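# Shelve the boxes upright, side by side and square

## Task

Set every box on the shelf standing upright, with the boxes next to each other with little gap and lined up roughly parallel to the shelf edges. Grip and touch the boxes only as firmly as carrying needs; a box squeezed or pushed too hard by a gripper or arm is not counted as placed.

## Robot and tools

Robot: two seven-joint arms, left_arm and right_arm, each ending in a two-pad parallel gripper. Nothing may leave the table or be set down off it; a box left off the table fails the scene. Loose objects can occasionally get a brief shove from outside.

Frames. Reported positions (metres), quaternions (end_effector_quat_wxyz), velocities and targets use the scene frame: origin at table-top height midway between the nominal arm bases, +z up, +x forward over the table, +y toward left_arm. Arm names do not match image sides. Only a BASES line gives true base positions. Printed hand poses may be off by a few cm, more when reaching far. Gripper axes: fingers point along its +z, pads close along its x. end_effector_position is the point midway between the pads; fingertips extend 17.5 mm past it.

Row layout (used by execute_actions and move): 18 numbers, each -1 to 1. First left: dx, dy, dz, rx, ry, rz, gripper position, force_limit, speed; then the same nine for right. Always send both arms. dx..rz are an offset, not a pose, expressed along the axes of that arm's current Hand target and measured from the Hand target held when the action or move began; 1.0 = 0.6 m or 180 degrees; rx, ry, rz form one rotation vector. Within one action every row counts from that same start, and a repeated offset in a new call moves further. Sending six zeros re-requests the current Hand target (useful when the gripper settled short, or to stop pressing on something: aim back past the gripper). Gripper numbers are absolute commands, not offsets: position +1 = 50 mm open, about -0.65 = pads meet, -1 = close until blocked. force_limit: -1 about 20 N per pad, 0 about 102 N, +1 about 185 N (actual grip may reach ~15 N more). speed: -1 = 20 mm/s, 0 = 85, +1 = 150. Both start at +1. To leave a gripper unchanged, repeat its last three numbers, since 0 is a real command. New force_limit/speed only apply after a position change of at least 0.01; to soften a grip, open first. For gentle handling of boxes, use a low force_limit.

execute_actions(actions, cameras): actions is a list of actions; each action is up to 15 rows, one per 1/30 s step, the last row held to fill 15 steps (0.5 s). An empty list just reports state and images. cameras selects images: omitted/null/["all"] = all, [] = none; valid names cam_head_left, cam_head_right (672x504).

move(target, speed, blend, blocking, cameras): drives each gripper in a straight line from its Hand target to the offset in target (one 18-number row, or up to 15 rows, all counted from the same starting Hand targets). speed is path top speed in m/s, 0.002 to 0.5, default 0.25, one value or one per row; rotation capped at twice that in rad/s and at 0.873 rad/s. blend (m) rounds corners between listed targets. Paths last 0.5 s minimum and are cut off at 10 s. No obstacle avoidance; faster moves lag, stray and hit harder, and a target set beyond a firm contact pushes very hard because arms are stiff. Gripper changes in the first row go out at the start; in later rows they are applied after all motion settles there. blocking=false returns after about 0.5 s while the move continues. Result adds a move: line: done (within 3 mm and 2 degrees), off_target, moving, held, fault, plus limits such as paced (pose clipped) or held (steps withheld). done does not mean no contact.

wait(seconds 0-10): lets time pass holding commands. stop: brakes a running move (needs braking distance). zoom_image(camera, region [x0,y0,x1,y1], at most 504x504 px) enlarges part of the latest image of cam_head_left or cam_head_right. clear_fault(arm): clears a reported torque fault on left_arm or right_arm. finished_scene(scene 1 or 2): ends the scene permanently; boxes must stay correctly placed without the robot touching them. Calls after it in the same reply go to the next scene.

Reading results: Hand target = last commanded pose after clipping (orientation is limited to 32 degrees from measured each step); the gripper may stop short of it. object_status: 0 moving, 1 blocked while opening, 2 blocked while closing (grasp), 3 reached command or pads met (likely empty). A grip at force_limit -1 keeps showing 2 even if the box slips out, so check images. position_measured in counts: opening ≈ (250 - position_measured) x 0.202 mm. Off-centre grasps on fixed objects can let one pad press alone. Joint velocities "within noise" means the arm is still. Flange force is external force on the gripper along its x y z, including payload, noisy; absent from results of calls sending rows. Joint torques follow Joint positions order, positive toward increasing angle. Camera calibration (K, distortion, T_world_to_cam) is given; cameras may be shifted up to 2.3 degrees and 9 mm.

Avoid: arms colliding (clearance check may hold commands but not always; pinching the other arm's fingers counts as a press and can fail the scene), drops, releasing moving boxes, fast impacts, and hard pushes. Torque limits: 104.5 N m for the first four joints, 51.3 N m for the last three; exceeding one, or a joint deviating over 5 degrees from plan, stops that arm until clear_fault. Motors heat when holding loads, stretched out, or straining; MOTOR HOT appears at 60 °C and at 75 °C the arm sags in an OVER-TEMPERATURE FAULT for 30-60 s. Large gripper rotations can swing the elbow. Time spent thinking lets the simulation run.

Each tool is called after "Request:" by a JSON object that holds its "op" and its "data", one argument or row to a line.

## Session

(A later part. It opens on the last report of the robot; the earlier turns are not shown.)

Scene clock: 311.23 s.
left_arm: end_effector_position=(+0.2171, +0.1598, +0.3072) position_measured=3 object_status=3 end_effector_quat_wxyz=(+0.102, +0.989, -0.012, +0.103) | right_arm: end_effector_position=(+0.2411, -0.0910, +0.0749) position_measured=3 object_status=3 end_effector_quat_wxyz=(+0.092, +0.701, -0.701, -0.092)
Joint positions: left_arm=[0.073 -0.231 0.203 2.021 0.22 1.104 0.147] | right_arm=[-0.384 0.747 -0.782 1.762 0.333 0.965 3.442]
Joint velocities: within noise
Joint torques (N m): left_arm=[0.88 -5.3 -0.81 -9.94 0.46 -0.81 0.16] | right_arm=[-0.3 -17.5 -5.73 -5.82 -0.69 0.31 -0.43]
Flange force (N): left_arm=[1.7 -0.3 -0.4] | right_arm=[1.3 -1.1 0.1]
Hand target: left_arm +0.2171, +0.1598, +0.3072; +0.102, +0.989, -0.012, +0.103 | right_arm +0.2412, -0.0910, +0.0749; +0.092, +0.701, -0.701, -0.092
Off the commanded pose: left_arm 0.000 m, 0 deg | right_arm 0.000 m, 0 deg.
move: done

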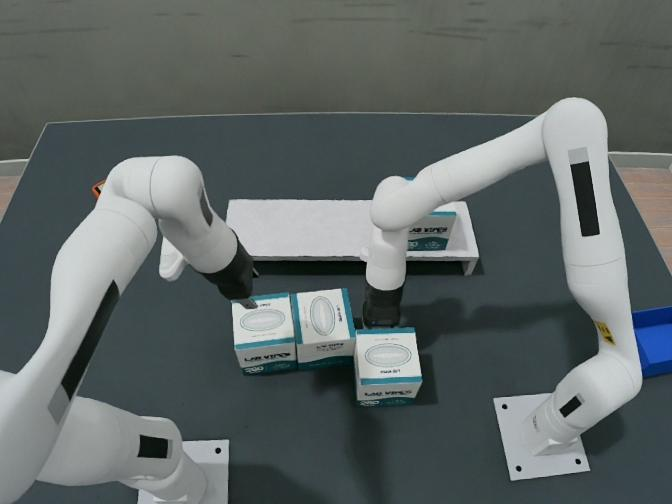

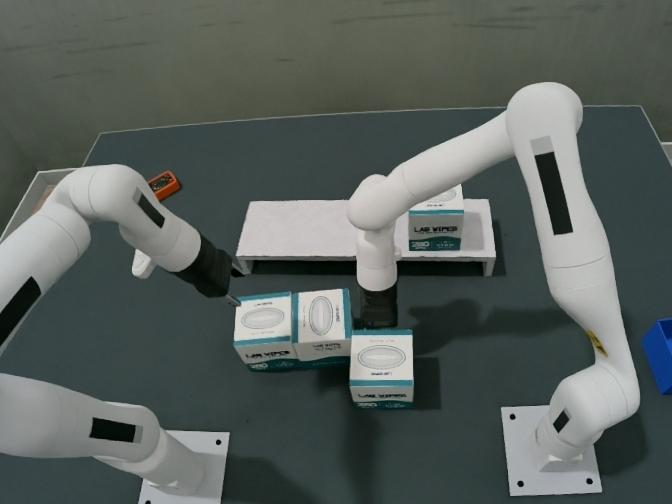

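Request:
{"op": "move", "data": {
  "target": [
    [0,0,0,0,0,0,1,1,1,0,-0.0322,-0.0086,0,0,0,1,1,1],
    [0,0,0,0,0,0,1,1,1,0,0.0433,-0.2903,0,0,0,1,1,1],
    [-0.1225,0.2222,0.1553,0,0,0,1,1,1,0.19,0.1787,-0.1852,-0.0523,-0.0523,0.498,1,1,1],
    [-0.1633,0.2033,0.348,0,0,0,1,1,1,0.1733,0.1363,-0.0275,-0.0523,-0.0523,0.498,1,1,1]
  ],
  "speed": [0.15,0.15,0.2,0.12],
  "blend": [0.005,0.03,0.01,0]
}}

Request:
{"op": "zoom_image", "data": {
  "camera": "cam_head_left",
  "region": [290, 280, 460, 420]
}}

Request:
{"op": "zoom_image", "data": {
  "camera": "cam_head_right",
  "region": [290, 280, 460, 420]
}}

Scene clock: 343.13 s.
left_arm: end_effector_position=(+0.1579, -0.0021, +0.1114) position_measured=3 object_status=3 end_effector_quat_wxyz=(+0.102, +0.989, -0.012, +0.103) | right_arm: end_effector_position=(+0.1664, -0.1950, +0.1120) position_measured=3 object_status=3 end_effector_quat_wxyz=(-0.130, +0.014, +0.986, +0.104)
Joint positions: left_arm=[0.562 0.308 0.555 2.296 -0.685 0.371 1.635] | right_arm=[-0.187 0.327 -0.635 2.283 -0.24 0.632 2.504]
Joint velocities: within noise
Joint torques (N m): left_arm=[0.92 -11.28 1.14 -5.79 -0.25 -0.61 0.18] | right_arm=[-0.25 -9.48 -2.56 -5.26 -0.63 0.35 -0.44]
Flange force (N): left_arm=[5.8 -0.7 -5.4] | right_arm=[-0.7 -2.2 -2.1]
Hand target: left_arm +0.1579, -0.0021, +0.1114; +0.102, +0.989, -0.012, +0.103 | right_arm +0.1664, -0.1950, +0.1120; -0.130, +0.014, +0.986, +0.104
Off the commanded pose: left_arm 0.000 m, 0 deg | right_arm 0.000 m, 0 deg.
move: done

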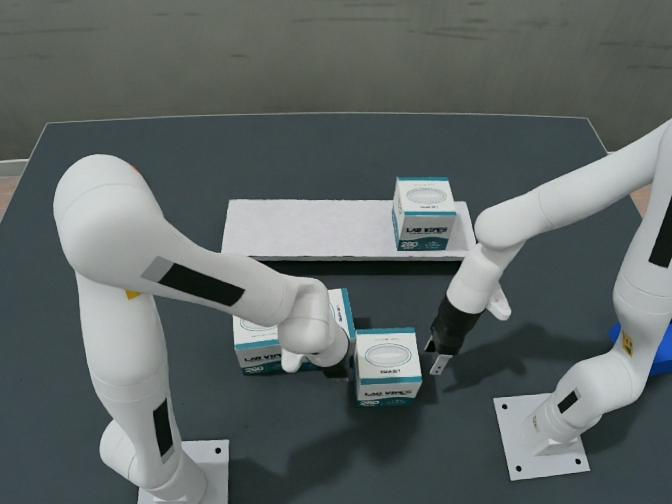

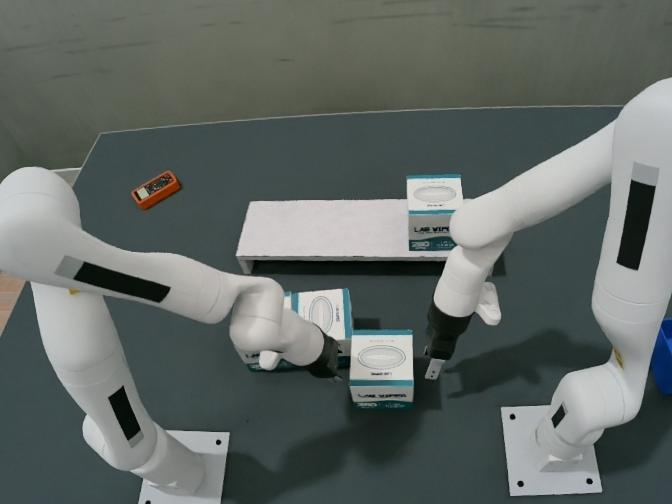

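Scaled by 2.965.

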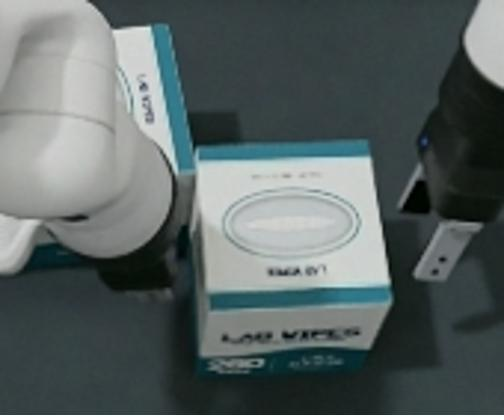

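Scaled by 2.965.

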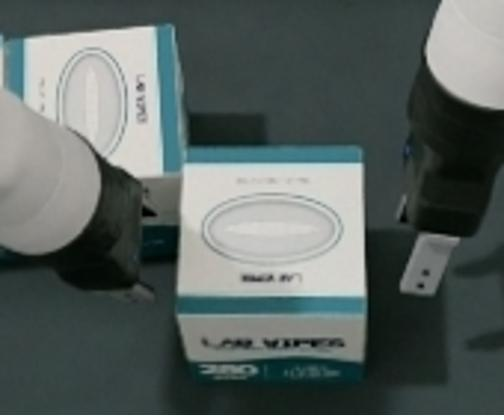

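Request:
{"op": "move", "data": {
  "target": [0,0.0277,0.0059,0,0,0,1,1,1,0,0.0326,0.0069,0,0,0,1,1,1],
  "speed": 0.03,
  "cameras": []
}}

Request:
{"op": "move", "data": {
  "target": [0,0,0,0,0,0,1,1,1,0,0.0106,0.00225,0,0,0,1,1,1],
  "speed": 0.02,
  "cameras": []
}}

Request:
{"op": "move", "data": {
  "target": [0,0,0,0,0,0,1,1,1,0,0.00489,0.00104,0,0,0,1,1,1],
  "speed": 0.015,
  "cameras": []
}}

Request:
{"op": "move", "data": {
  "target": [0,0,0,0,0,0,1,1,1,0,0.00326,0.00069,0,0,0,1,1,1],
  "speed": 0.01,
  "cameras": []
}}

Scene clock: 356.17 s.
left_arm: end_effector_position=(+0.1579, -0.0191, +0.1113) position_measured=3 object_status=3 end_effector_quat_wxyz=(+0.102, +0.989, -0.012, +0.103) | right_arm: end_effector_position=(+0.1664, -0.1750, +0.1120) position_measured=3 object_status=3 end_effector_quat_wxyz=(-0.130, +0.014, +0.986, +0.104)
Joint positions: left_arm=[0.61 0.336 0.543 2.253 -0.696 0.397 1.669] | right_arm=[-0.251 0.348 -0.627 2.248 -0.225 0.628 2.439]
Joint velocities: within noise
Joint torques (N m): left_arm=[0.84 -11.99 1.31 -5.95 -0.28 -0.63 0.15] | right_arm=[-0.29 -10.12 -2.84 -5.4 -0.62 0.28 -0.37]
Flange force (N): left_arm=[5.0 -0.3 -4.1] | right_arm=[-1.0 -1.8 -1.8]
Hand target: left_arm +0.1579, -0.0191, +0.1113; +0.102, +0.989, -0.012, +0.103 | right_arm +0.1664, -0.1750, +0.1120; -0.130, +0.014, +0.986, +0.104
Off the commanded pose: left_arm 0.000 m, 0 deg | right_arm 0.000 m, 0 deg.
move: done
No camera images: "cameras" was empty.

Scene clock: 356.87 s.
left_arm: end_effector_position=(+0.1579, -0.0191, +0.1113) position_measured=3 object_status=3 end_effector_quat_wxyz=(+0.102, +0.989, -0.012, +0.103) | right_arm: end_effector_position=(+0.1664, -0.1685, +0.1120) position_measured=3 object_status=3 end_effector_quat_wxyz=(-0.130, +0.014, +0.986, +0.104)
Joint positions: left_arm=[0.61 0.336 0.543 2.253 -0.696 0.397 1.669] | right_arm=[-0.271 0.356 -0.624 2.236 -0.22 0.627 2.419]
Joint velocities: within noise
Joint torques (N m): left_arm=[0.9 -12.03 1.36 -5.9 -0.27 -0.55 0.18] | right_arm=[-0.41 -10.36 -2.94 -5.7 -0.65 0.15 -0.45]
Flange force (N): left_arm=[5.3 -0.4 -3.8] | right_arm=[-1.0 -2.7 -2.0]
Hand target: left_arm +0.1579, -0.0191, +0.1113; +0.102, +0.989, -0.012, +0.103 | right_arm +0.1664, -0.1685, +0.1120; -0.130, +0.014, +0.986, +0.104
Off the commanded pose: left_arm 0.000 m, 0 deg | right_arm 0.000 m, 0 deg.
move: done
No camera images: "cameras" was empty.

Scene clock: 357.57 s.
left_arm: end_effector_position=(+0.1579, -0.0191, +0.1113) position_measured=3 object_status=3 end_effector_quat_wxyz=(+0.102, +0.989, -0.012, +0.103) | right_arm: end_effector_position=(+0.1664, -0.1655, +0.1120) position_measured=3 object_status=3 end_effector_quat_wxyz=(-0.130, +0.014, +0.986, +0.104)
Joint positions: left_arm=[0.61 0.336 0.543 2.253 -0.696 0.397 1.669] | right_arm=[-0.28 0.359 -0.623 2.231 -0.218 0.627 2.41]
Joint velocities: within noise
Joint torques (N m): left_arm=[1.43 -12.23 2.01 -7.11 -0.25 -1.4 0.11] | right_arm=[-0.7 -10.71 -3.46 -6.97 -1.12 -0.5 -0.45]
Flange force (N): left_arm=[4.9 -2.8 -4.0] | right_arm=[-1.1 -5.0 -2.1]
Hand target: left_arm +0.1579, -0.0191, +0.1113; +0.102, +0.989, -0.012, +0.103 | right_arm +0.1664, -0.1655, +0.1120; -0.130, +0.014, +0.986, +0.104
Off the commanded pose: left_arm 0.000 m, 0 deg | right_arm 0.000 m, 0 deg.
move: done
No camera images: "cameras" was empty.

Scene clock: 358.27 s.
left_arm: end_effector_position=(+0.1579, -0.0191, +0.1113) position_measured=3 object_status=3 end_effector_quat_wxyz=(+0.102, +0.989, -0.012, +0.103) | right_arm: end_effector_position=(+0.1664, -0.1635, +0.1120) position_measured=3 object_status=3 end_effector_quat_wxyz=(-0.130, +0.014, +0.986, +0.104)
Joint positions: left_arm=[0.61 0.336 0.543 2.253 -0.696 0.397 1.669] | right_arm=[-0.287 0.361 -0.622 2.227 -0.216 0.627 2.404]
Joint velocities: within noise
Joint torques (N m): left_arm=[2.04 -12.39 2.68 -8.58 -0.32 -2.4 0.15] | right_arm=[-1.22 -10.77 -4.15 -8.41 -1.54 -1.27 -0.41]
Flange force (N): left_arm=[5.2 -5.8 -5.7] | right_arm=[-0.8 -8.3 -3.4]
Hand target: left_arm +0.1579, -0.0191, +0.1113; +0.102, +0.989, -0.012, +0.103 | right_arm +0.1664, -0.1635, +0.1120; -0.130, +0.014, +0.986, +0.104
Off the commanded pose: left_arm 0.000 m, 0 deg | right_arm 0.000 m, 0 deg.
move: done
No camera images: "cameras" was empty.

Request:
{"op": "move", "data": {
  "target": [
    [0.0555,0.0542,-0.2552,0,0,0,1,1,1,0.0691,0.0536,-0.252,0,0,0,1,1,1],
    [0.6358,-0.0372,-0.1488,0,0,0,1,1,1,-0.5041,0.1513,-0.3881,0,0,0,1,1,1]
  ],
  "speed": 0.08,
  "blend": [0.02,0]
}}

Request:
{"op": "zoom_image", "data": {
  "camera": "cam_head_left",
  "region": [300, 120, 500, 290]
}}

Request:
{"op": "zoom_image", "data": {
  "camera": "cam_head_right",
  "region": [300, 120, 500, 290]
}}

Scene clock: 380.40 s.
left_arm: end_effector_position=(+0.5141, +0.0200, +0.2712) position_measured=3 object_status=3 end_effector_quat_wxyz=(+0.102, +0.989, -0.012, +0.103) | right_arm: end_effector_position=(+0.5224, -0.1232, +0.2720) position_measured=3 object_status=3 end_effector_quat_wxyz=(-0.130, +0.014, +0.986, +0.104)
Joint positions: left_arm=[0.113 0.649 0.618 1.14 -0.314 1.167 0.606] | right_arm=[-0.29 0.88 -0.45 0.62 0.022 1.786 2.505]
Joint velocities: within noise
Joint torques (N m): left_arm=[4.33 -22.33 6.47 -10.44 1.64 -2.27 0.21] | right_arm=[-3.53 -25.84 -5.71 -9.48 -2.79 -0.75 -0.44]
Flange force (N): left_arm=[1.6 -7.7 -0.9] | right_arm=[-1.1 -7.4 -0.8]
Hand target: left_arm +0.5141, +0.0200, +0.2712; +0.102, +0.989, -0.012, +0.103 | right_arm +0.5224, -0.1232, +0.2720; -0.130, +0.014, +0.986, +0.104
Off the commanded pose: left_arm 0.000 m, 0 deg | right_arm 0.000 m, 0 deg.
move: done

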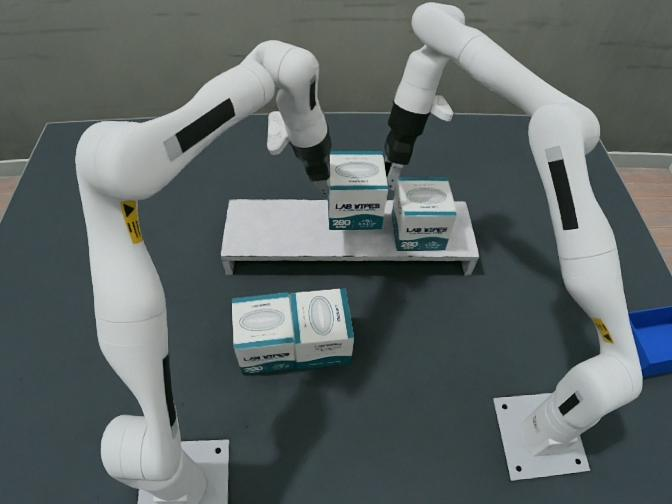

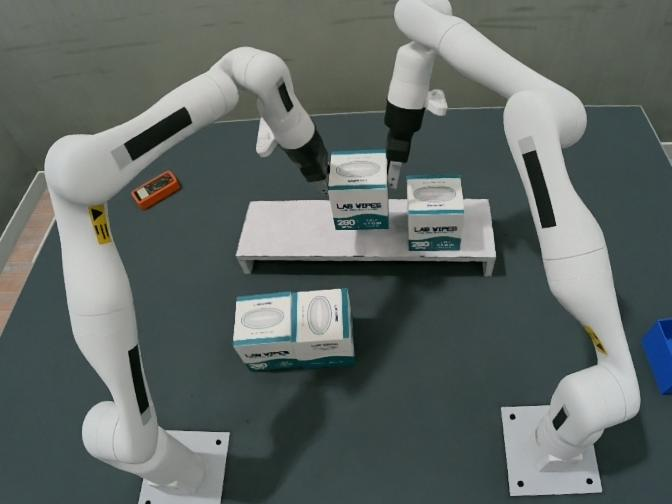

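Scaled by 2.520.

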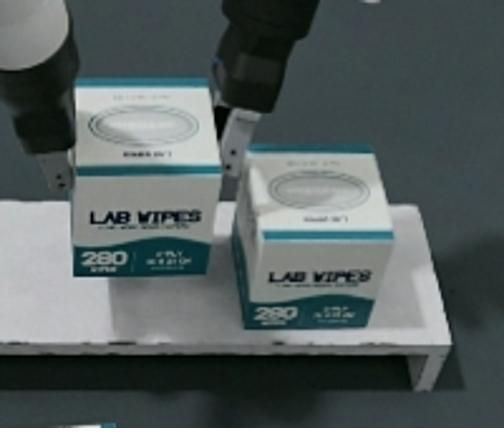

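Scaled by 2.520.

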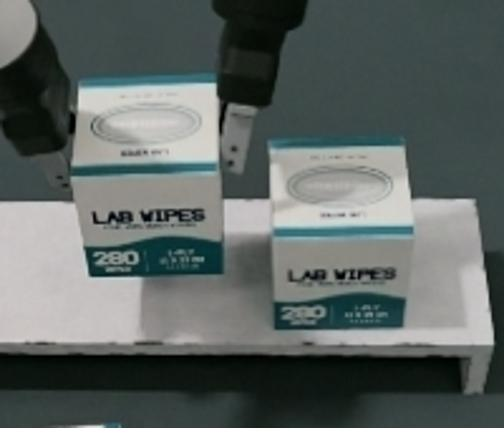

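Request:
{"op": "move", "data": {
  "target": [-0.026,-0.0264,0.1194,0,0,0,1,1,1,-0.0324,-0.0251,0.1181,0,0,0,1,1,1],
  "speed": 0.06
}}

Request:
{"op": "zoom_image", "data": {
  "camera": "cam_head_left",
  "region": [320, 150, 480, 280]
}}

Request:
{"op": "zoom_image", "data": {
  "camera": "cam_head_right",
  "region": [320, 150, 480, 280]
}}

Scene clock: 388.47 s.
left_arm: end_effector_position=(+0.5140, +0.0208, +0.1962) position_measured=3 object_status=3 end_effector_quat_wxyz=(+0.102, +0.989, -0.012, +0.103) | right_arm: end_effector_position=(+0.5224, -0.1232, +0.1969) position_measured=3 object_status=3 end_effector_quat_wxyz=(-0.130, +0.014, +0.986, +0.103)
Joint positions: left_arm=[0.106 0.699 0.589 1.303 -0.344 0.963 0.632] | right_arm=[-0.253 0.896 -0.454 0.84 0.032 1.563 2.537]
Joint velocities: within noise
Joint torques (N m): left_arm=[3.27 -22.59 6.02 -9.65 1.01 -1.86 0.15] | right_arm=[-2.43 -25.84 -5.72 -9.37 -2.29 -0.32 -0.37]
Flange force (N): left_arm=[2.4 -5.4 -0.5] | right_arm=[-0.9 -5.2 -0.4]
Hand target: left_arm +0.5140, +0.0208, +0.1962; +0.102, +0.989, -0.012, +0.103 | right_arm +0.5224, -0.1232, +0.1970; -0.130, +0.014, +0.986, +0.104
Off the commanded pose: left_arm 0.000 m, 0 deg | right_arm 0.000 m, 0 deg.
move: done

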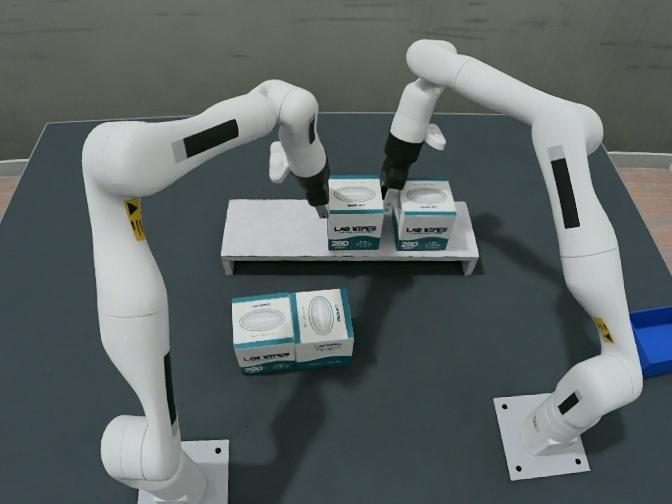

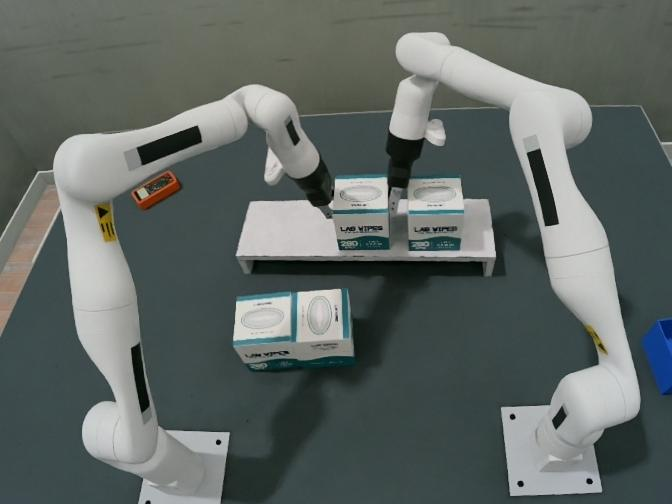

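Scaled by 3.150.

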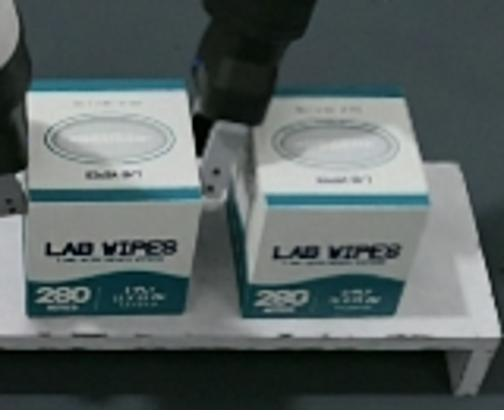

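Scaled by 3.150.

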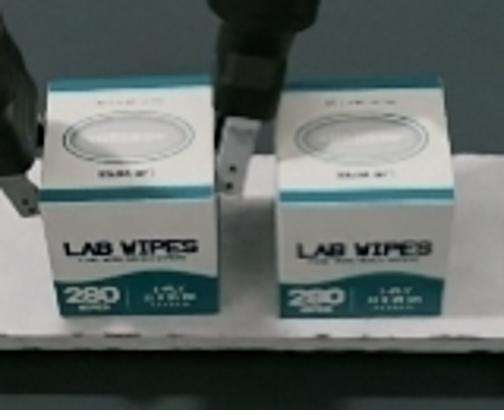

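Request:
{"op": "move", "data": {
  "target": [-0.00208,-0.00204,0.00958,0,0,0,1,1,1,-0.0026,-0.002,0.00946,0,0,0,1,1,1],
  "speed": 0.015,
  "cameras": []
}}

Request:
{"op": "move", "data": {
  "target": [-0.00104,-0.00102,0.00479,0,0,0,1,1,1,-0.0013,-0.001,0.00473,0,0,0,1,1,1],
  "speed": 0.01,
  "cameras": []
}}

Scene clock: 396.00 s.
left_arm: end_effector_position=(+0.5140, +0.0208, +0.1902) position_measured=3 object_status=3 end_effector_quat_wxyz=(+0.102, +0.989, -0.012, +0.103) | right_arm: end_effector_position=(+0.5224, -0.1232, +0.1910) position_measured=3 object_status=3 end_effector_quat_wxyz=(-0.130, +0.014, +0.986, +0.104)
Joint positions: left_arm=[0.106 0.704 0.586 1.314 -0.348 0.947 0.635] | right_arm=[-0.251 0.9 -0.454 0.854 0.033 1.547 2.539]
Joint velocities: within noise
Joint torques (N m): left_arm=[3.23 -21.47 5.75 -8.9 0.94 -1.65 0.16] | right_arm=[-2.55 -24.61 -5.61 -8.78 -2.13 -0.4 -0.45]
Flange force (N): left_arm=[2.7 -5.0 -2.3] | right_arm=[-0.5 -5.1 -2.6]
Hand target: left_arm +0.5140, +0.0208, +0.1902; +0.102, +0.989, -0.012, +0.103 | right_arm +0.5224, -0.1232, +0.1910; -0.130, +0.014, +0.986, +0.104
Off the commanded pose: left_arm 0.000 m, 0 deg | right_arm 0.000 m, 0 deg.
move: done
No camera images: "cameras" was empty.

Scene clock: 396.70 s.
left_arm: end_effector_position=(+0.5140, +0.0208, +0.1872) position_measured=3 object_status=3 end_effector_quat_wxyz=(+0.102, +0.989, -0.012, +0.103) | right_arm: end_effector_position=(+0.5224, -0.1232, +0.1880) position_measured=3 object_status=3 end_effector_quat_wxyz=(-0.130, +0.014, +0.986, +0.104)
Joint positions: left_arm=[0.107 0.707 0.584 1.319 -0.349 0.94 0.636] | right_arm=[-0.25 0.901 -0.454 0.86 0.034 1.539 2.54]
Joint velocities: within noise
Joint torques (N m): left_arm=[3.21 -21.48 5.64 -8.92 0.93 -1.64 0.12] | right_arm=[-2.56 -24.57 -5.54 -8.78 -2.14 -0.46 -0.42]
Flange force (N): left_arm=[2.5 -5.1 -2.3] | right_arm=[-0.4 -5.1 -2.7]
Hand target: left_arm +0.5140, +0.0208, +0.1872; +0.102, +0.989, -0.012, +0.103 | right_arm +0.5224, -0.1232, +0.1880; -0.130, +0.014, +0.986, +0.104
Off the commanded pose: left_arm 0.000 m, 0 deg | right_arm 0.000 m, 0 deg.
move: done
No camera images: "cameras" was empty.

Request:
{"op": "move", "data": {
  "target": [
    [0,0,0,0,0,0,1,1,1,0,-0.013,-0.0028,0,0,0,1,1,1],
    [0,0,0,0,0,0,1,1,1,0.0432,0.0205,-0.1603,0,0,0,1,1,1]
  ],
  "speed": [0.03,0.12],
  "cameras": []
}}

Request:
{"op": "move", "data": {
  "target": [0,0.0608,0.0129,0,0,0,1,1,1,0,0,0,0,0,0,1,1,1],
  "speed": 0.04
}}

Request:
{"op": "zoom_image", "data": {
  "camera": "cam_head_left",
  "region": [320, 150, 480, 280]
}}

Request:
{"op": "zoom_image", "data": {
  "camera": "cam_head_right",
  "region": [320, 150, 480, 280]
}}

Scene clock: 410.17 s.
left_arm: end_effector_position=(+0.5140, +0.0208, +0.1872) position_measured=3 object_status=3 end_effector_quat_wxyz=(+0.102, +0.989, -0.012, +0.103) | right_arm: end_effector_position=(+0.5224, -0.1311, +0.2880) position_measured=3 object_status=3 end_effector_quat_wxyz=(-0.130, +0.014, +0.986, +0.104)
Joint positions: left_arm=[0.107 0.707 0.584 1.319 -0.349 0.94 0.636] | right_arm=[-0.285 0.873 -0.45 0.58 0.02 1.834 2.508]
Joint velocities: within noise
Joint torques (N m): left_arm=[1.28 -22.08 4.13 -8.95 0.24 -1.07 0.19] | right_arm=[-0.13 -25.26 -3.28 -8.82 -0.98 0.36 -0.4]
Flange force (N): left_arm=[2.4 -2.0 -0.6] | right_arm=[-0.3 -1.0 0.0]
Hand target: left_arm +0.5140, +0.0208, +0.1872; +0.102, +0.989, -0.012, +0.103 | right_arm +0.5224, -0.1311, +0.2880; -0.130, +0.014, +0.986, +0.104
Off the commanded pose: left_arm 0.000 m, 0 deg | right_arm 0.000 m, 0 deg.
move: done
No camera images: "cameras" was empty.

Scene clock: 411.37 s.
left_arm: end_effector_position=(+0.5139, -0.0165, +0.1871) position_measured=3 object_status=3 end_effector_quat_wxyz=(+0.102, +0.989, -0.012, +0.103) | right_arm: end_effector_position=(+0.5224, -0.1311, +0.2880) position_measured=3 object_status=3 end_effector_quat_wxyz=(-0.130, +0.014, +0.986, +0.104)
Joint positions: left_arm=[0.193 0.741 0.567 1.246 -0.367 0.97 0.691] | right_arm=[-0.285 0.873 -0.45 0.58 0.02 1.834 2.508]
Joint velocities: within noise
Joint torques (N m): left_arm=[1.15 -23.16 4 -9.21 0.1 -1.05 0.17] | right_arm=[-0.18 -25.19 -3.28 -8.72 -0.99 0.39 -0.42]
Flange force (N): left_arm=[2.1 -1.8 -0.1] | right_arm=[-0.6 -0.9 -0.3]
Hand target: left_arm +0.5139, -0.0165, +0.1871; +0.102, +0.989, -0.012, +0.103 | right_arm +0.5224, -0.1311, +0.2880; -0.130, +0.014, +0.986, +0.104
Off the commanded pose: left_arm 0.000 m, 0 deg | right_arm 0.000 m, 0 deg.
move: done

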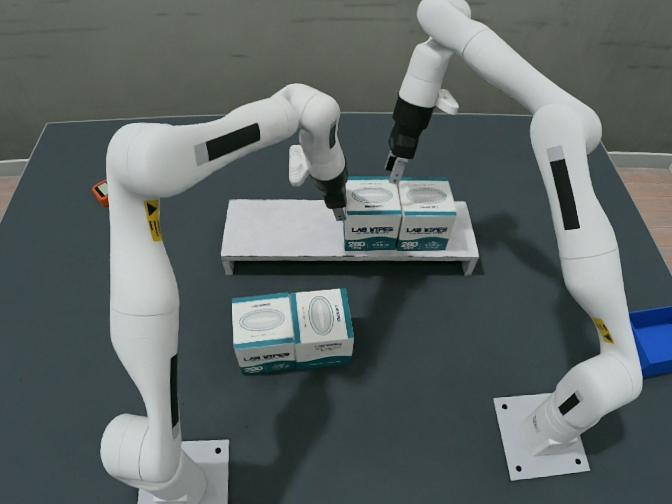

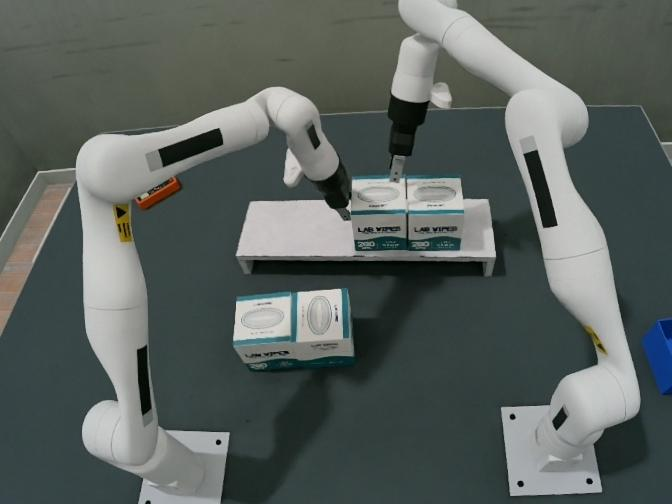

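Scaled by 3.150.

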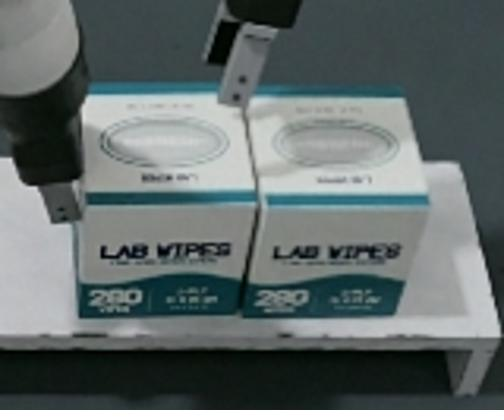

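Scaled by 3.150.

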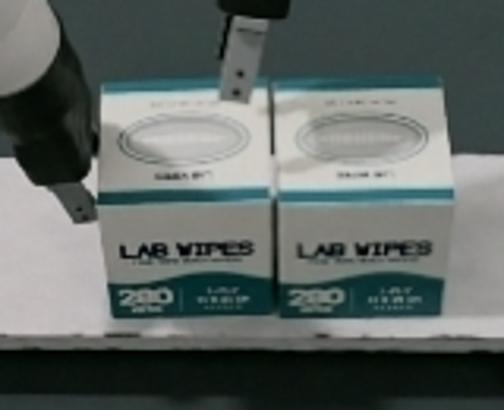

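Request:
{"op": "move", "data": {
  "target": [
    [0,0.0046,0.001,0,0,0,1,1,1,0,0,0,0,0,0,1,1,1],
    [0,-0.0293,-0.0062,0,0,0,1,1,1,0,0,0,0,0,0,1,1,1],
    [0.0416,0.0114,-0.1976,0,0,0,1,1,1,0,0,0,0,0,0,1,1,1],
    [-0.4725,-0.2965,-0.3623,0,-0.0652,-0.0138,1,1,1,0.2505,0.2608,0.103,0.0523,0.0523,-0.498,1,1,1]
  ],
  "speed": [0.02,0.04,0.15,0.2]
}}

Request:
{"op": "zoom_image", "data": {
  "camera": "cam_head_left",
  "region": [220, 230, 370, 390]
}}

Request:
{"op": "zoom_image", "data": {
  "camera": "cam_head_right",
  "region": [220, 230, 370, 390]
}}

Scene clock: 442.30 s.
left_arm: end_effector_position=(+0.2007, +0.2030, +0.3011) position_measured=3 object_status=3 end_effector_quat_wxyz=(+0.103, +0.995, -0.001, -0.001) | right_arm: end_effector_position=(+0.3700, +0.0348, +0.2999) position_measured=3 object_status=3 end_effector_quat_wxyz=(+0.092, +0.701, -0.701, -0.092)
Joint positions: left_arm=[-0.482 -0.17 0.502 1.957 0.295 1.349 -0.086] | right_arm=[-0.73 0.935 -0.633 0.405 0.281 2.001 3.642]
Joint velocities: within noise
Joint torques (N m): left_arm=[0.87 -4.4 -1.06 -9.05 0.66 0.08 0.19] | right_arm=[-0.24 -25.84 -3.12 -7.81 -0.71 0.45 -0.44]
Flange force (N): left_arm=[1.1 -0.9 -0.8] | right_arm=no reading
Hand target: left_arm +0.2007, +0.2031, +0.3011; +0.103, +0.995, -0.001, -0.001 | right_arm +0.3700, +0.0348, +0.2999; +0.092, +0.701, -0.701, -0.092
Off the commanded pose: left_arm 0.000 m, 0 deg | right_arm 0.000 m, 0 deg.
move: done

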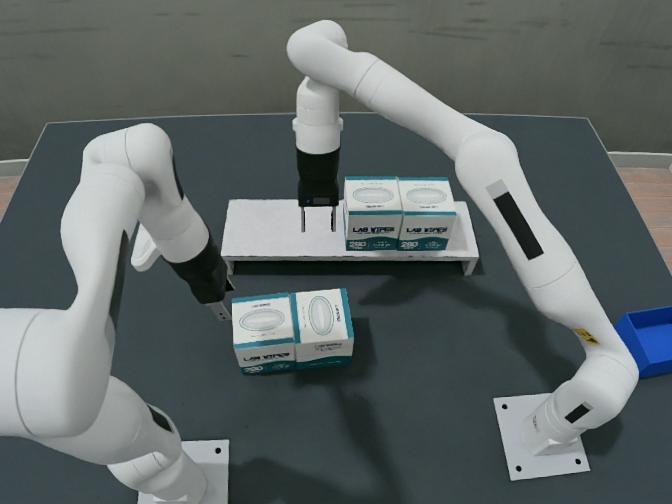

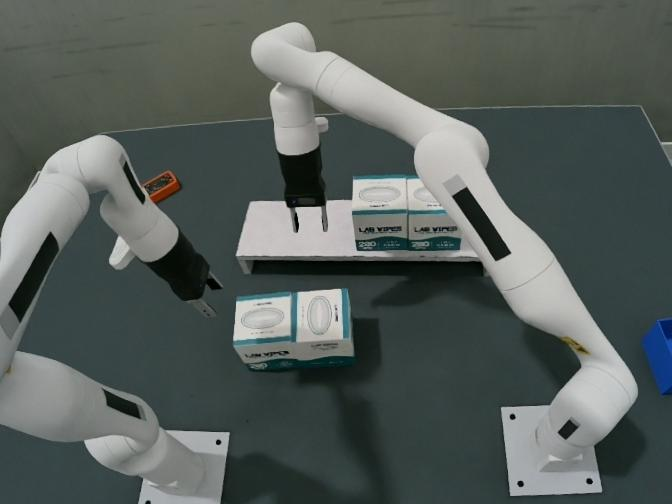

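Scaled by 3.150.

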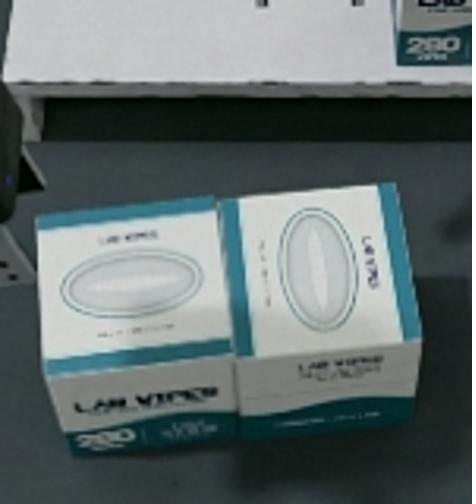

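Scaled by 3.150.

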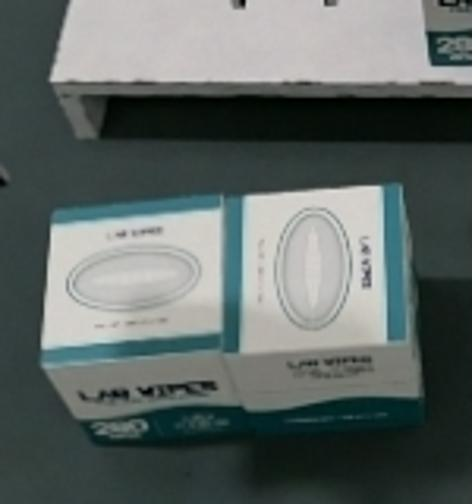

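Request:
{"op": "move", "data": {
  "target": [
    [0,0,0,0,0,0,1,1,1,0.0013,-0.0698,0.3695,0,0,0,1,1,1],
    [0,0,0,0,0,0,1,1,1,0.0167,0.1263,0.422,0,0,0,1,1,1]
  ],
  "speed": [0.12,0.05]
}}

Request:
{"op": "zoom_image", "data": {
  "camera": "cam_head_left",
  "region": [230, 260, 390, 410]
}}

Scene clock: 479.33 s.
left_arm: end_effector_position=(+0.2007, +0.2031, +0.3011) position_measured=3 object_status=3 end_effector_quat_wxyz=(+0.103, +0.995, -0.001, -0.001) | right_arm: end_effector_position=(+0.2313, +0.0249, +0.0749) position_measured=3 object_status=3 end_effector_quat_wxyz=(+0.092, +0.701, -0.701, -0.092)
Joint positions: left_arm=[-0.482 -0.17 0.502 1.957 0.295 1.349 -0.086] | right_arm=[-0.662 0.863 -0.673 1.437 0.285 1.091 3.388]
Joint velocities: within noise
Joint torques (N m): left_arm=[0.84 -4.37 -1.01 -8.98 0.68 0.06 0.21] | right_arm=[-0.26 -21.64 -5.9 -6.75 -0.73 0.26 -0.4]
Flange force (N): left_arm=[1.1 -1.0 -1.1] | right_arm=[0.5 -1.2 0.0]
Hand target: left_arm +0.2007, +0.2031, +0.3011; +0.103, +0.995, -0.001, -0.001 | right_arm +0.2313, +0.0249, +0.0749; +0.092, +0.701, -0.701, -0.092
Off the commanded pose: left_arm 0.000 m, 0 deg | right_arm 0.000 m, 0 deg.
move: done

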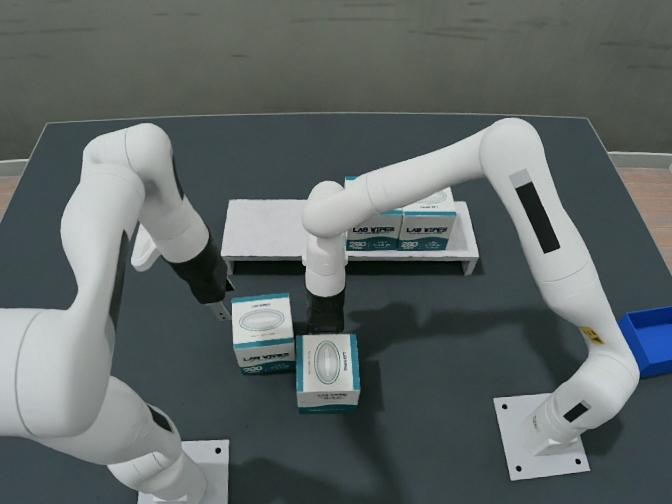

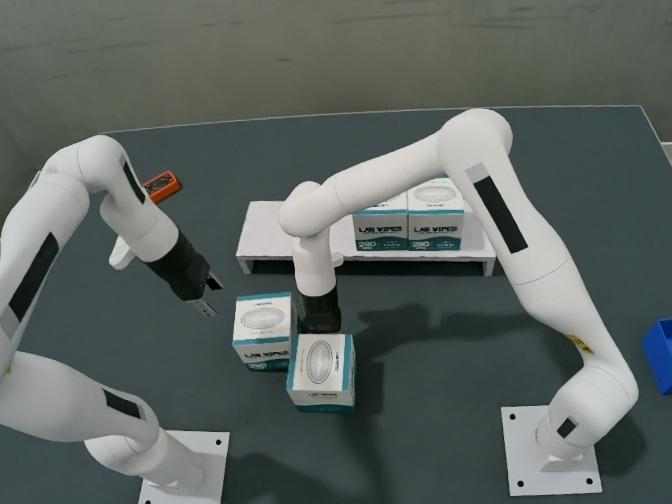

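Scaled by 3.150.

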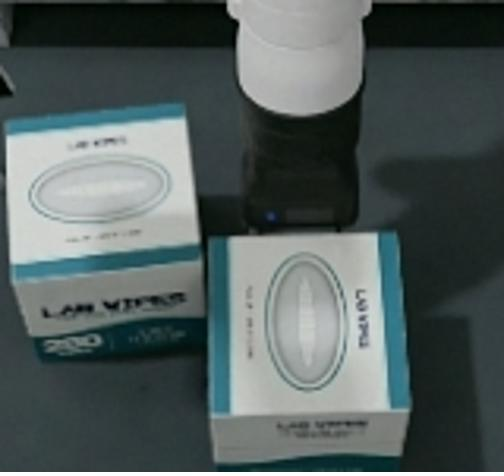

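Request:
{"op": "move", "data": {
  "target": [
    [0,0,0,0,0,0,1,1,1, 0,-0.0322,-0.0086,0,0,0,1,1,1],
    [0,0,0,0,0,0,1,1,1, 0,0.0433,-0.2904,0,0,0,1,1,1],
    [0,0,0,0,0,0,1,1,1, 0.1665,0.2055,-0.2469,0.0654,-0.1918,0.4631,1,1,1]
  ],
  "speed": [0.05,0.12,0.2]
}}

Scene clock: 545.97 s.
left_arm: end_effector_position=(+0.2007, +0.2031, +0.3011) position_measured=3 object_status=3 end_effector_quat_wxyz=(+0.103, +0.995, -0.001, -0.001) | right_arm: end_effector_position=(+0.1505, -0.0750, +0.2499) position_measured=3 object_status=3 end_effector_quat_wxyz=(+0.130, -0.017, +0.983, +0.129)
Joint positions: left_arm=[-0.482 -0.17 0.502 1.957 0.295 1.349 -0.086] | right_arm=[-0.83 0.005 -0.644 2.053 0.32 0.819 1.506]
Joint velocities: within noise
Joint torques (N m): left_arm=[0.89 -4.38 -1.08 -9.01 0.69 0.05 0.15] | right_arm=[-0.32 -8.04 -1.15 -9.55 0.71 -0.76 -0.42]
Flange force (N): left_arm=[1.3 -0.7 -1.0] | right_arm=[-4.5 -3.6 -2.8]
Hand target: left_arm +0.2007, +0.2031, +0.3011; +0.103, +0.995, -0.001, -0.001 | right_arm +0.1505, -0.0750, +0.2499; +0.130, -0.017, +0.983, +0.129
Off the commanded pose: left_arm 0.000 m, 0 deg | right_arm 0.000 m, 0 deg.
move: done

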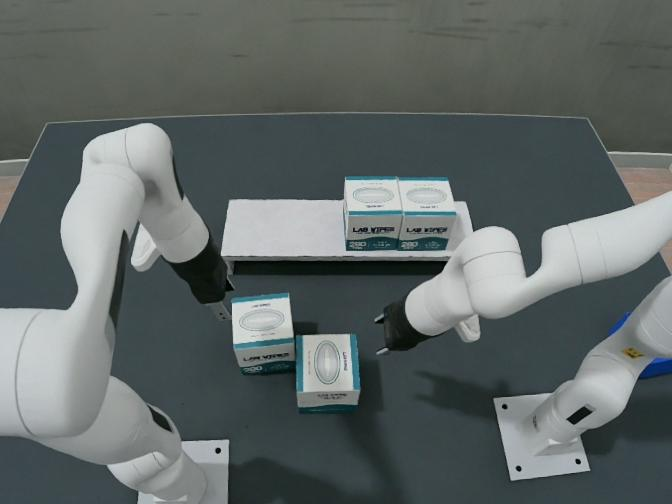

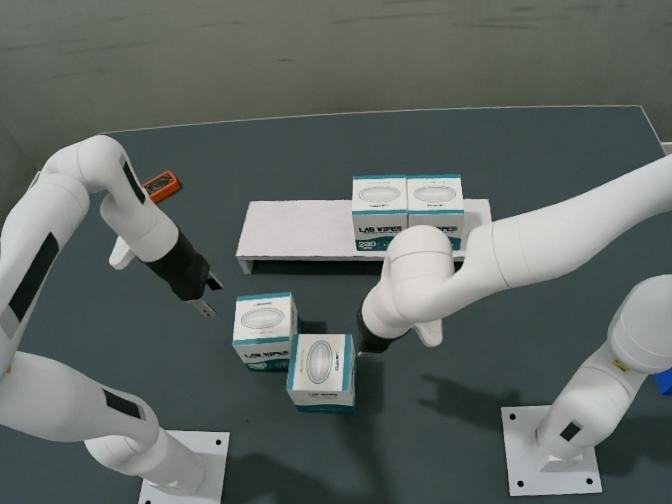

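Request:
{"op": "move", "data": {
  "target": [
    [-0.0762,0.1155,0.1627,0,0,0,1,1,1, 0,0,0,0,0,0,1,1,1],
    [-0.0762,0.0781,0.3387,0,0,0,1,1,1, 0.0595,-0.0575,0.2146,0,0,0,1,1,1]
  ],
  "speed": [0.15,0.1]
}}

Request:
{"op": "zoom_image", "data": {
  "camera": "cam_head_left",
  "region": [180, 240, 420, 420]
}}

Request:
{"op": "zoom_image", "data": {
  "camera": "cam_head_right",
  "region": [180, 240, 420, 420]
}}

Scene clock: 561.60 s.
left_arm: end_effector_position=(+0.1546, +0.1157, +0.1118) position_measured=3 object_status=3 end_effector_quat_wxyz=(+0.103, +0.995, -0.001, -0.001) | right_arm: end_effector_position=(+0.1506, -0.0750, +0.1119) position_measured=3 object_status=3 end_effector_quat_wxyz=(+0.130, -0.017, +0.983, +0.129)
Joint positions: left_arm=[-0.18 0.229 0.825 2.415 0.009 0.455 0.582] | right_arm=[-1.061 0.3 -0.505 2.322 0.994 0.466 0.755]
Joint velocities: within noise
Joint torques (N m): left_arm=[0.9 -7.12 1.08 -5.17 0.28 -0.35 0.17] | right_arm=[-0.25 -11.31 -1.87 -6.01 0.6 0.14 -0.4]
Flange force (N): left_arm=[0.7 -4.3 -6.3] | right_arm=[-3.5 -0.7 -1.5]
Hand target: left_arm +0.1546, +0.1157, +0.1118; +0.103, +0.995, -0.001, -0.001 | right_arm +0.1506, -0.0750, +0.1119; +0.130, -0.017, +0.983, +0.129
Off the commanded pose: left_arm 0.000 m, 0 deg | right_arm 0.000 m, 0 deg.
move: done

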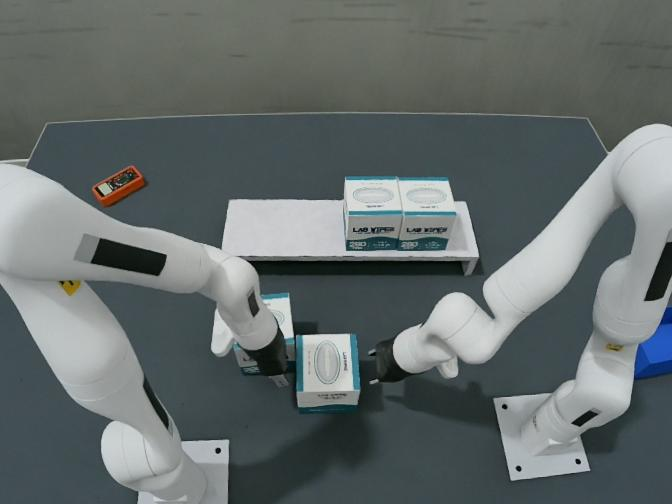

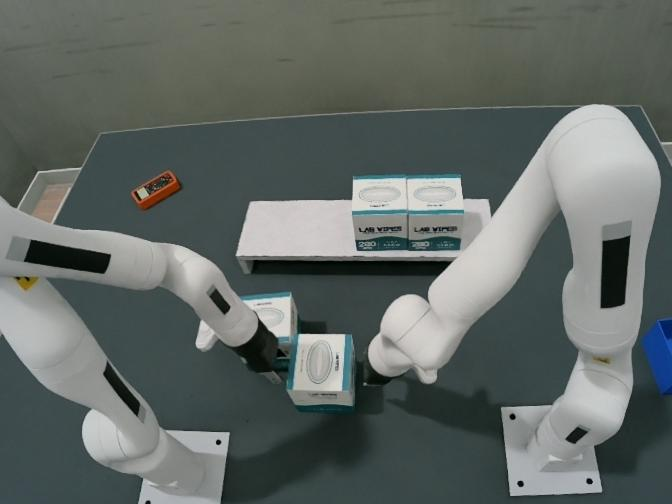

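Scaled by 2.100.

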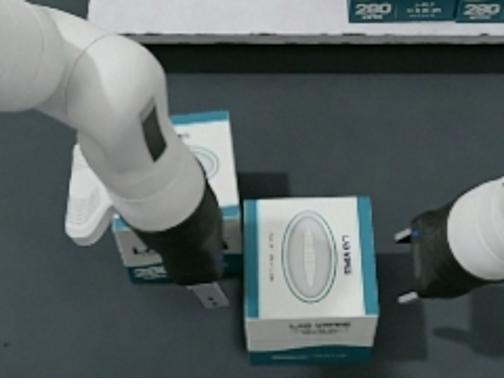

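Scaled by 2.100.

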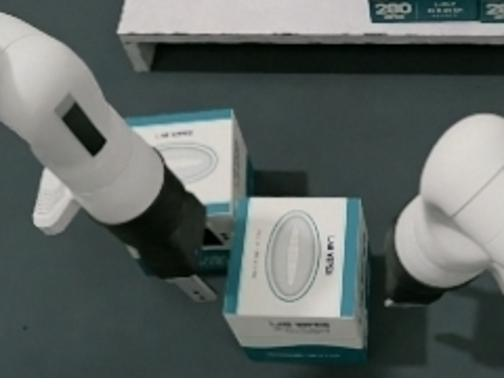

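Request:
{"op": "move", "data": {
  "target": [0,0.0262,0.0056,0,0,0,1,1,1, 0,0.0322,0.0086,0,0,0,1,1,1],
  "speed": [0.03]
}}

Request:
{"op": "zoom_image", "data": {
  "camera": "cam_head_left",
  "region": [220, 280, 420, 430]
}}

Scene clock: 574.80 s.
left_arm: end_effector_position=(+0.1545, +0.0996, +0.1117) position_measured=3 object_status=3 end_effector_quat_wxyz=(+0.103, +0.995, -0.001, -0.001) | right_arm: end_effector_position=(+0.1506, -0.0550, +0.1119) position_measured=3 object_status=3 end_effector_quat_wxyz=(+0.130, -0.017, +0.983, +0.129)
Joint positions: left_arm=[-0.092 0.247 0.795 2.39 -0.024 0.453 0.666] | right_arm=[-1.071 0.336 -0.51 2.265 0.979 0.497 0.774]
Joint velocities: within noise
Joint torques (N m): left_arm=[0.93 -7.71 1.27 -5.28 0.25 -0.38 0.16] | right_arm=[-0.33 -12.27 -2.05 -6.13 0.64 0.12 -0.4]
Flange force (N): left_arm=[1.3 -4.1 -5.5] | right_arm=[-3.4 -0.5 -1.0]
Hand target: left_arm +0.1545, +0.0996, +0.1117; +0.103, +0.995, -0.001, -0.001 | right_arm +0.1506, -0.0550, +0.1119; +0.130, -0.017, +0.983, +0.129
Off the commanded pose: left_arm 0.000 m, 0 deg | right_arm 0.000 m, 0 deg.
move: done

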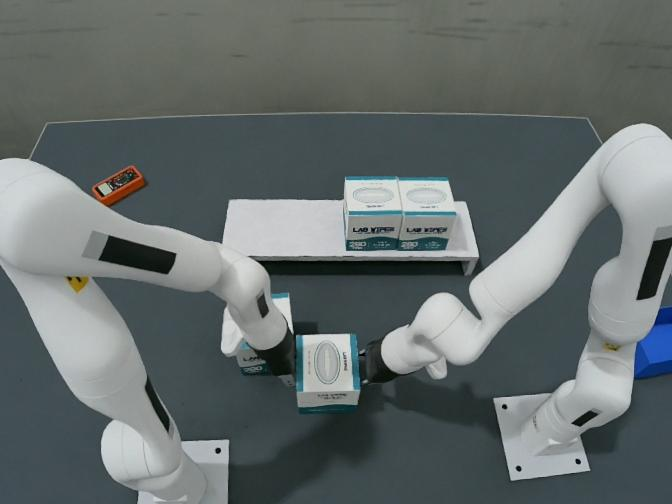

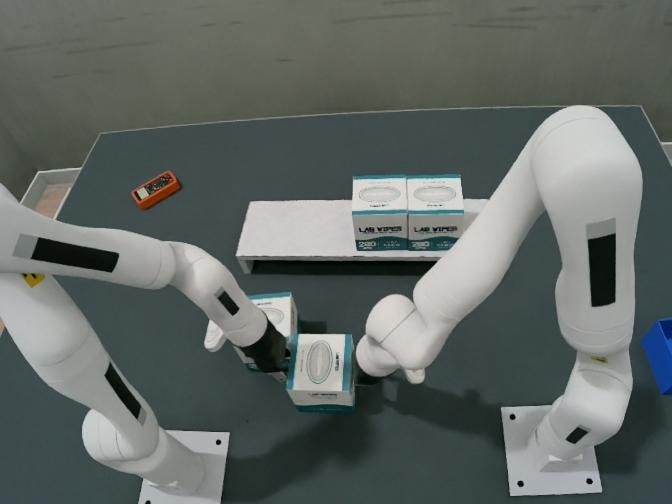

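Scaled by 2.520.

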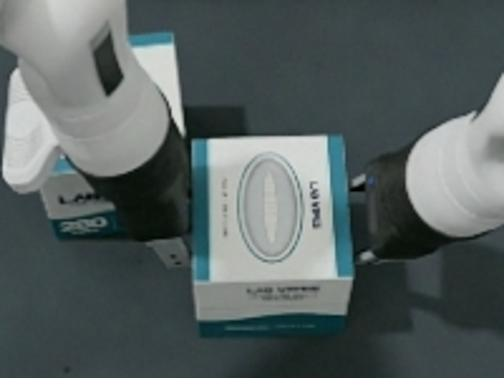

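Request:
{"op": "move", "data": {
  "target": [0,0,0,0,0,0,1,1,1, 0,0.0081,0.0022,0,0,0,1,1,1],
  "speed": [0.02],
  "cameras": []
}}

Request:
{"op": "move", "data": {
  "target": [0,0,0,0,0,0,1,1,1, 0,0.0048,0.0013,0,0,0,1,1,1],
  "speed": [0.02],
  "cameras": []
}}

Scene clock: 581.97 s.
left_arm: end_effector_position=(+0.1545, +0.0996, +0.1117) position_measured=3 object_status=3 end_effector_quat_wxyz=(+0.103, +0.995, -0.001, -0.001) | right_arm: end_effector_position=(+0.1506, -0.0500, +0.1119) position_measured=3 object_status=3 end_effector_quat_wxyz=(+0.130, -0.017, +0.983, +0.129)
Joint positions: left_arm=[-0.091 0.247 0.795 2.39 -0.024 0.453 0.666] | right_arm=[-1.073 0.345 -0.511 2.251 0.976 0.504 0.779]
Joint velocities: within noise
Joint torques (N m): left_arm=[0.87 -7.76 1.24 -5.22 0.25 -0.4 0.19] | right_arm=[-0.2 -12.52 -2.11 -6.24 0.6 0.11 -0.35]
Flange force (N): left_arm=[1.5 -3.9 -5.4] | right_arm=[-2.4 -0.9 0.0]
Hand target: left_arm +0.1545, +0.0996, +0.1117; +0.103, +0.995, -0.001, -0.001 | right_arm +0.1506, -0.0500, +0.1119; +0.130, -0.017, +0.983, +0.129
Off the commanded pose: left_arm 0.000 m, 0 deg | right_arm 0.000 m, 0 deg.
move: done
No camera images: "cameras" was empty.

Scene clock: 582.67 s.
left_arm: end_effector_position=(+0.1545, +0.0996, +0.1117) position_measured=3 object_status=3 end_effector_quat_wxyz=(+0.103, +0.995, -0.001, -0.001) | right_arm: end_effector_position=(+0.1506, -0.0470, +0.1119) position_measured=3 object_status=3 end_effector_quat_wxyz=(+0.130, -0.017, +0.983, +0.129)
Joint positions: left_arm=[-0.091 0.247 0.795 2.39 -0.024 0.453 0.666] | right_arm=[-1.075 0.351 -0.512 2.242 0.974 0.509 0.782]
Joint velocities: within noise
Joint torques (N m): left_arm=[1.09 -7.72 1.46 -5.57 0.39 -0.63 0.14] | right_arm=[-0.43 -12.82 -2.27 -6.97 0.77 -0.2 -0.44]
Flange force (N): left_arm=[1.4 -4.8 -5.6] | right_arm=[-3.1 -1.8 -1.3]
Hand target: left_arm +0.1545, +0.0996, +0.1117; +0.103, +0.995, -0.001, -0.001 | right_arm +0.1506, -0.0470, +0.1119; +0.130, -0.017, +0.983, +0.129
Off the commanded pose: left_arm 0.000 m, 0 deg | right_arm 0.000 m, 0 deg.
move: done
No camera images: "cameras" was empty.

Request:
{"op": "move", "data": {
  "target": [0,0,0,0,0,0,1,1,1, 0,0.0032,0.0009,0,0,0,1,1,1],
  "speed": [0.01],
  "cameras": []
}}

Request:
{"op": "move", "data": {
  "target": [0,0,0,0,0,0,1,1,1, 0,0.0016,0.0004,0,0,0,1,1,1],
  "speed": [0.01],
  "cameras": []
}}

Scene clock: 588.03 s.
left_arm: end_effector_position=(+0.1545, +0.0996, +0.1117) position_measured=3 object_status=3 end_effector_quat_wxyz=(+0.103, +0.995, -0.001, -0.001) | right_arm: end_effector_position=(+0.1506, -0.0450, +0.1119) position_measured=3 object_status=3 end_effector_quat_wxyz=(+0.130, -0.017, +0.983, +0.129)
Joint positions: left_arm=[-0.091 0.247 0.795 2.39 -0.024 0.453 0.666] | right_arm=[-1.076 0.354 -0.512 2.236 0.972 0.512 0.784]
Joint velocities: within noise
Joint torques (N m): left_arm=[1.39 -7.61 1.88 -6.14 0.54 -0.92 0.18] | right_arm=[-0.65 -13.03 -2.47 -7.76 0.97 -0.58 -0.39]
Flange force (N): left_arm=[1.2 -6.5 -6.0] | right_arm=[-3.0 -3.1 -2.0]
Hand target: left_arm +0.1545, +0.0996, +0.1117; +0.103, +0.995, -0.001, -0.001 | right_arm +0.1506, -0.0450, +0.1119; +0.130, -0.017, +0.983, +0.129
Off the commanded pose: left_arm 0.000 m, 0 deg | right_arm 0.000 m, 0 deg.
move: done
No camera images: "cameras" was empty.

Scene clock: 588.73 s.
left_arm: end_effector_position=(+0.1545, +0.0996, +0.1117) position_measured=3 object_status=3 end_effector_quat_wxyz=(+0.103, +0.995, -0.001, -0.001) | right_arm: end_effector_position=(+0.1506, -0.0440, +0.1119) position_measured=3 object_status=3 end_effector_quat_wxyz=(+0.130, -0.017, +0.983, +0.129)
Joint positions: left_arm=[-0.091 0.247 0.795 2.39 -0.024 0.453 0.666] | right_arm=[-1.076 0.356 -0.512 2.233 0.972 0.514 0.785]
Joint velocities: within noise
Joint torques (N m): left_arm=[1.69 -7.64 2.13 -6.4 0.68 -1.11 0.2] | right_arm=[-0.81 -13.23 -2.65 -8.37 1.06 -0.8 -0.43]
Flange force (N): left_arm=[1.5 -7.8 -6.5] | right_arm=[-3.2 -4.3 -2.2]
Hand target: left_arm +0.1545, +0.0996, +0.1117; +0.103, +0.995, -0.001, -0.001 | right_arm +0.1506, -0.0440, +0.1119; +0.130, -0.017, +0.983, +0.129
Off the commanded pose: left_arm 0.000 m, 0 deg | right_arm 0.000 m, 0 deg.
move: done
No camera images: "cameras" was empty.

Request:
{"op": "move", "data": {
  "target": [0,0,0,0,0,0,1,1,1, 0,0.0022,0.0006,0,0,0,1,1,1],
  "speed": [0.01],
  "cameras": []
}}

Scene clock: 594.50 s.
left_arm: end_effector_position=(+0.1545, +0.0996, +0.1117) position_measured=3 object_status=3 end_effector_quat_wxyz=(+0.103, +0.995, -0.001, -0.001) | right_arm: end_effector_position=(+0.1506, -0.0426, +0.1119) position_measured=3 object_status=3 end_effector_quat_wxyz=(+0.130, -0.017, +0.983, +0.129)
Joint positions: left_arm=[-0.091 0.247 0.795 2.39 -0.024 0.453 0.666] | right_arm=[-1.077 0.358 -0.513 2.229 0.971 0.516 0.786]
Joint velocities: within noise
Joint torques (N m): left_arm=[2.07 -7.59 2.55 -6.92 0.89 -1.42 0.16] | right_arm=[-1.02 -13.55 -2.88 -9.34 1.25 -1.19 -0.4]
Flange force (N): left_arm=[1.6 -9.4 -6.7] | right_arm=[-3.0 -6.0 -2.6]
Hand target: left_arm +0.1545, +0.0996, +0.1117; +0.103, +0.995, -0.001, -0.001 | right_arm +0.1506, -0.0426, +0.1119; +0.130, -0.017, +0.983, +0.129
Off the commanded pose: left_arm 0.000 m, 0 deg | right_arm 0.000 m, 0 deg.
move: done
No camera images: "cameras" was empty.


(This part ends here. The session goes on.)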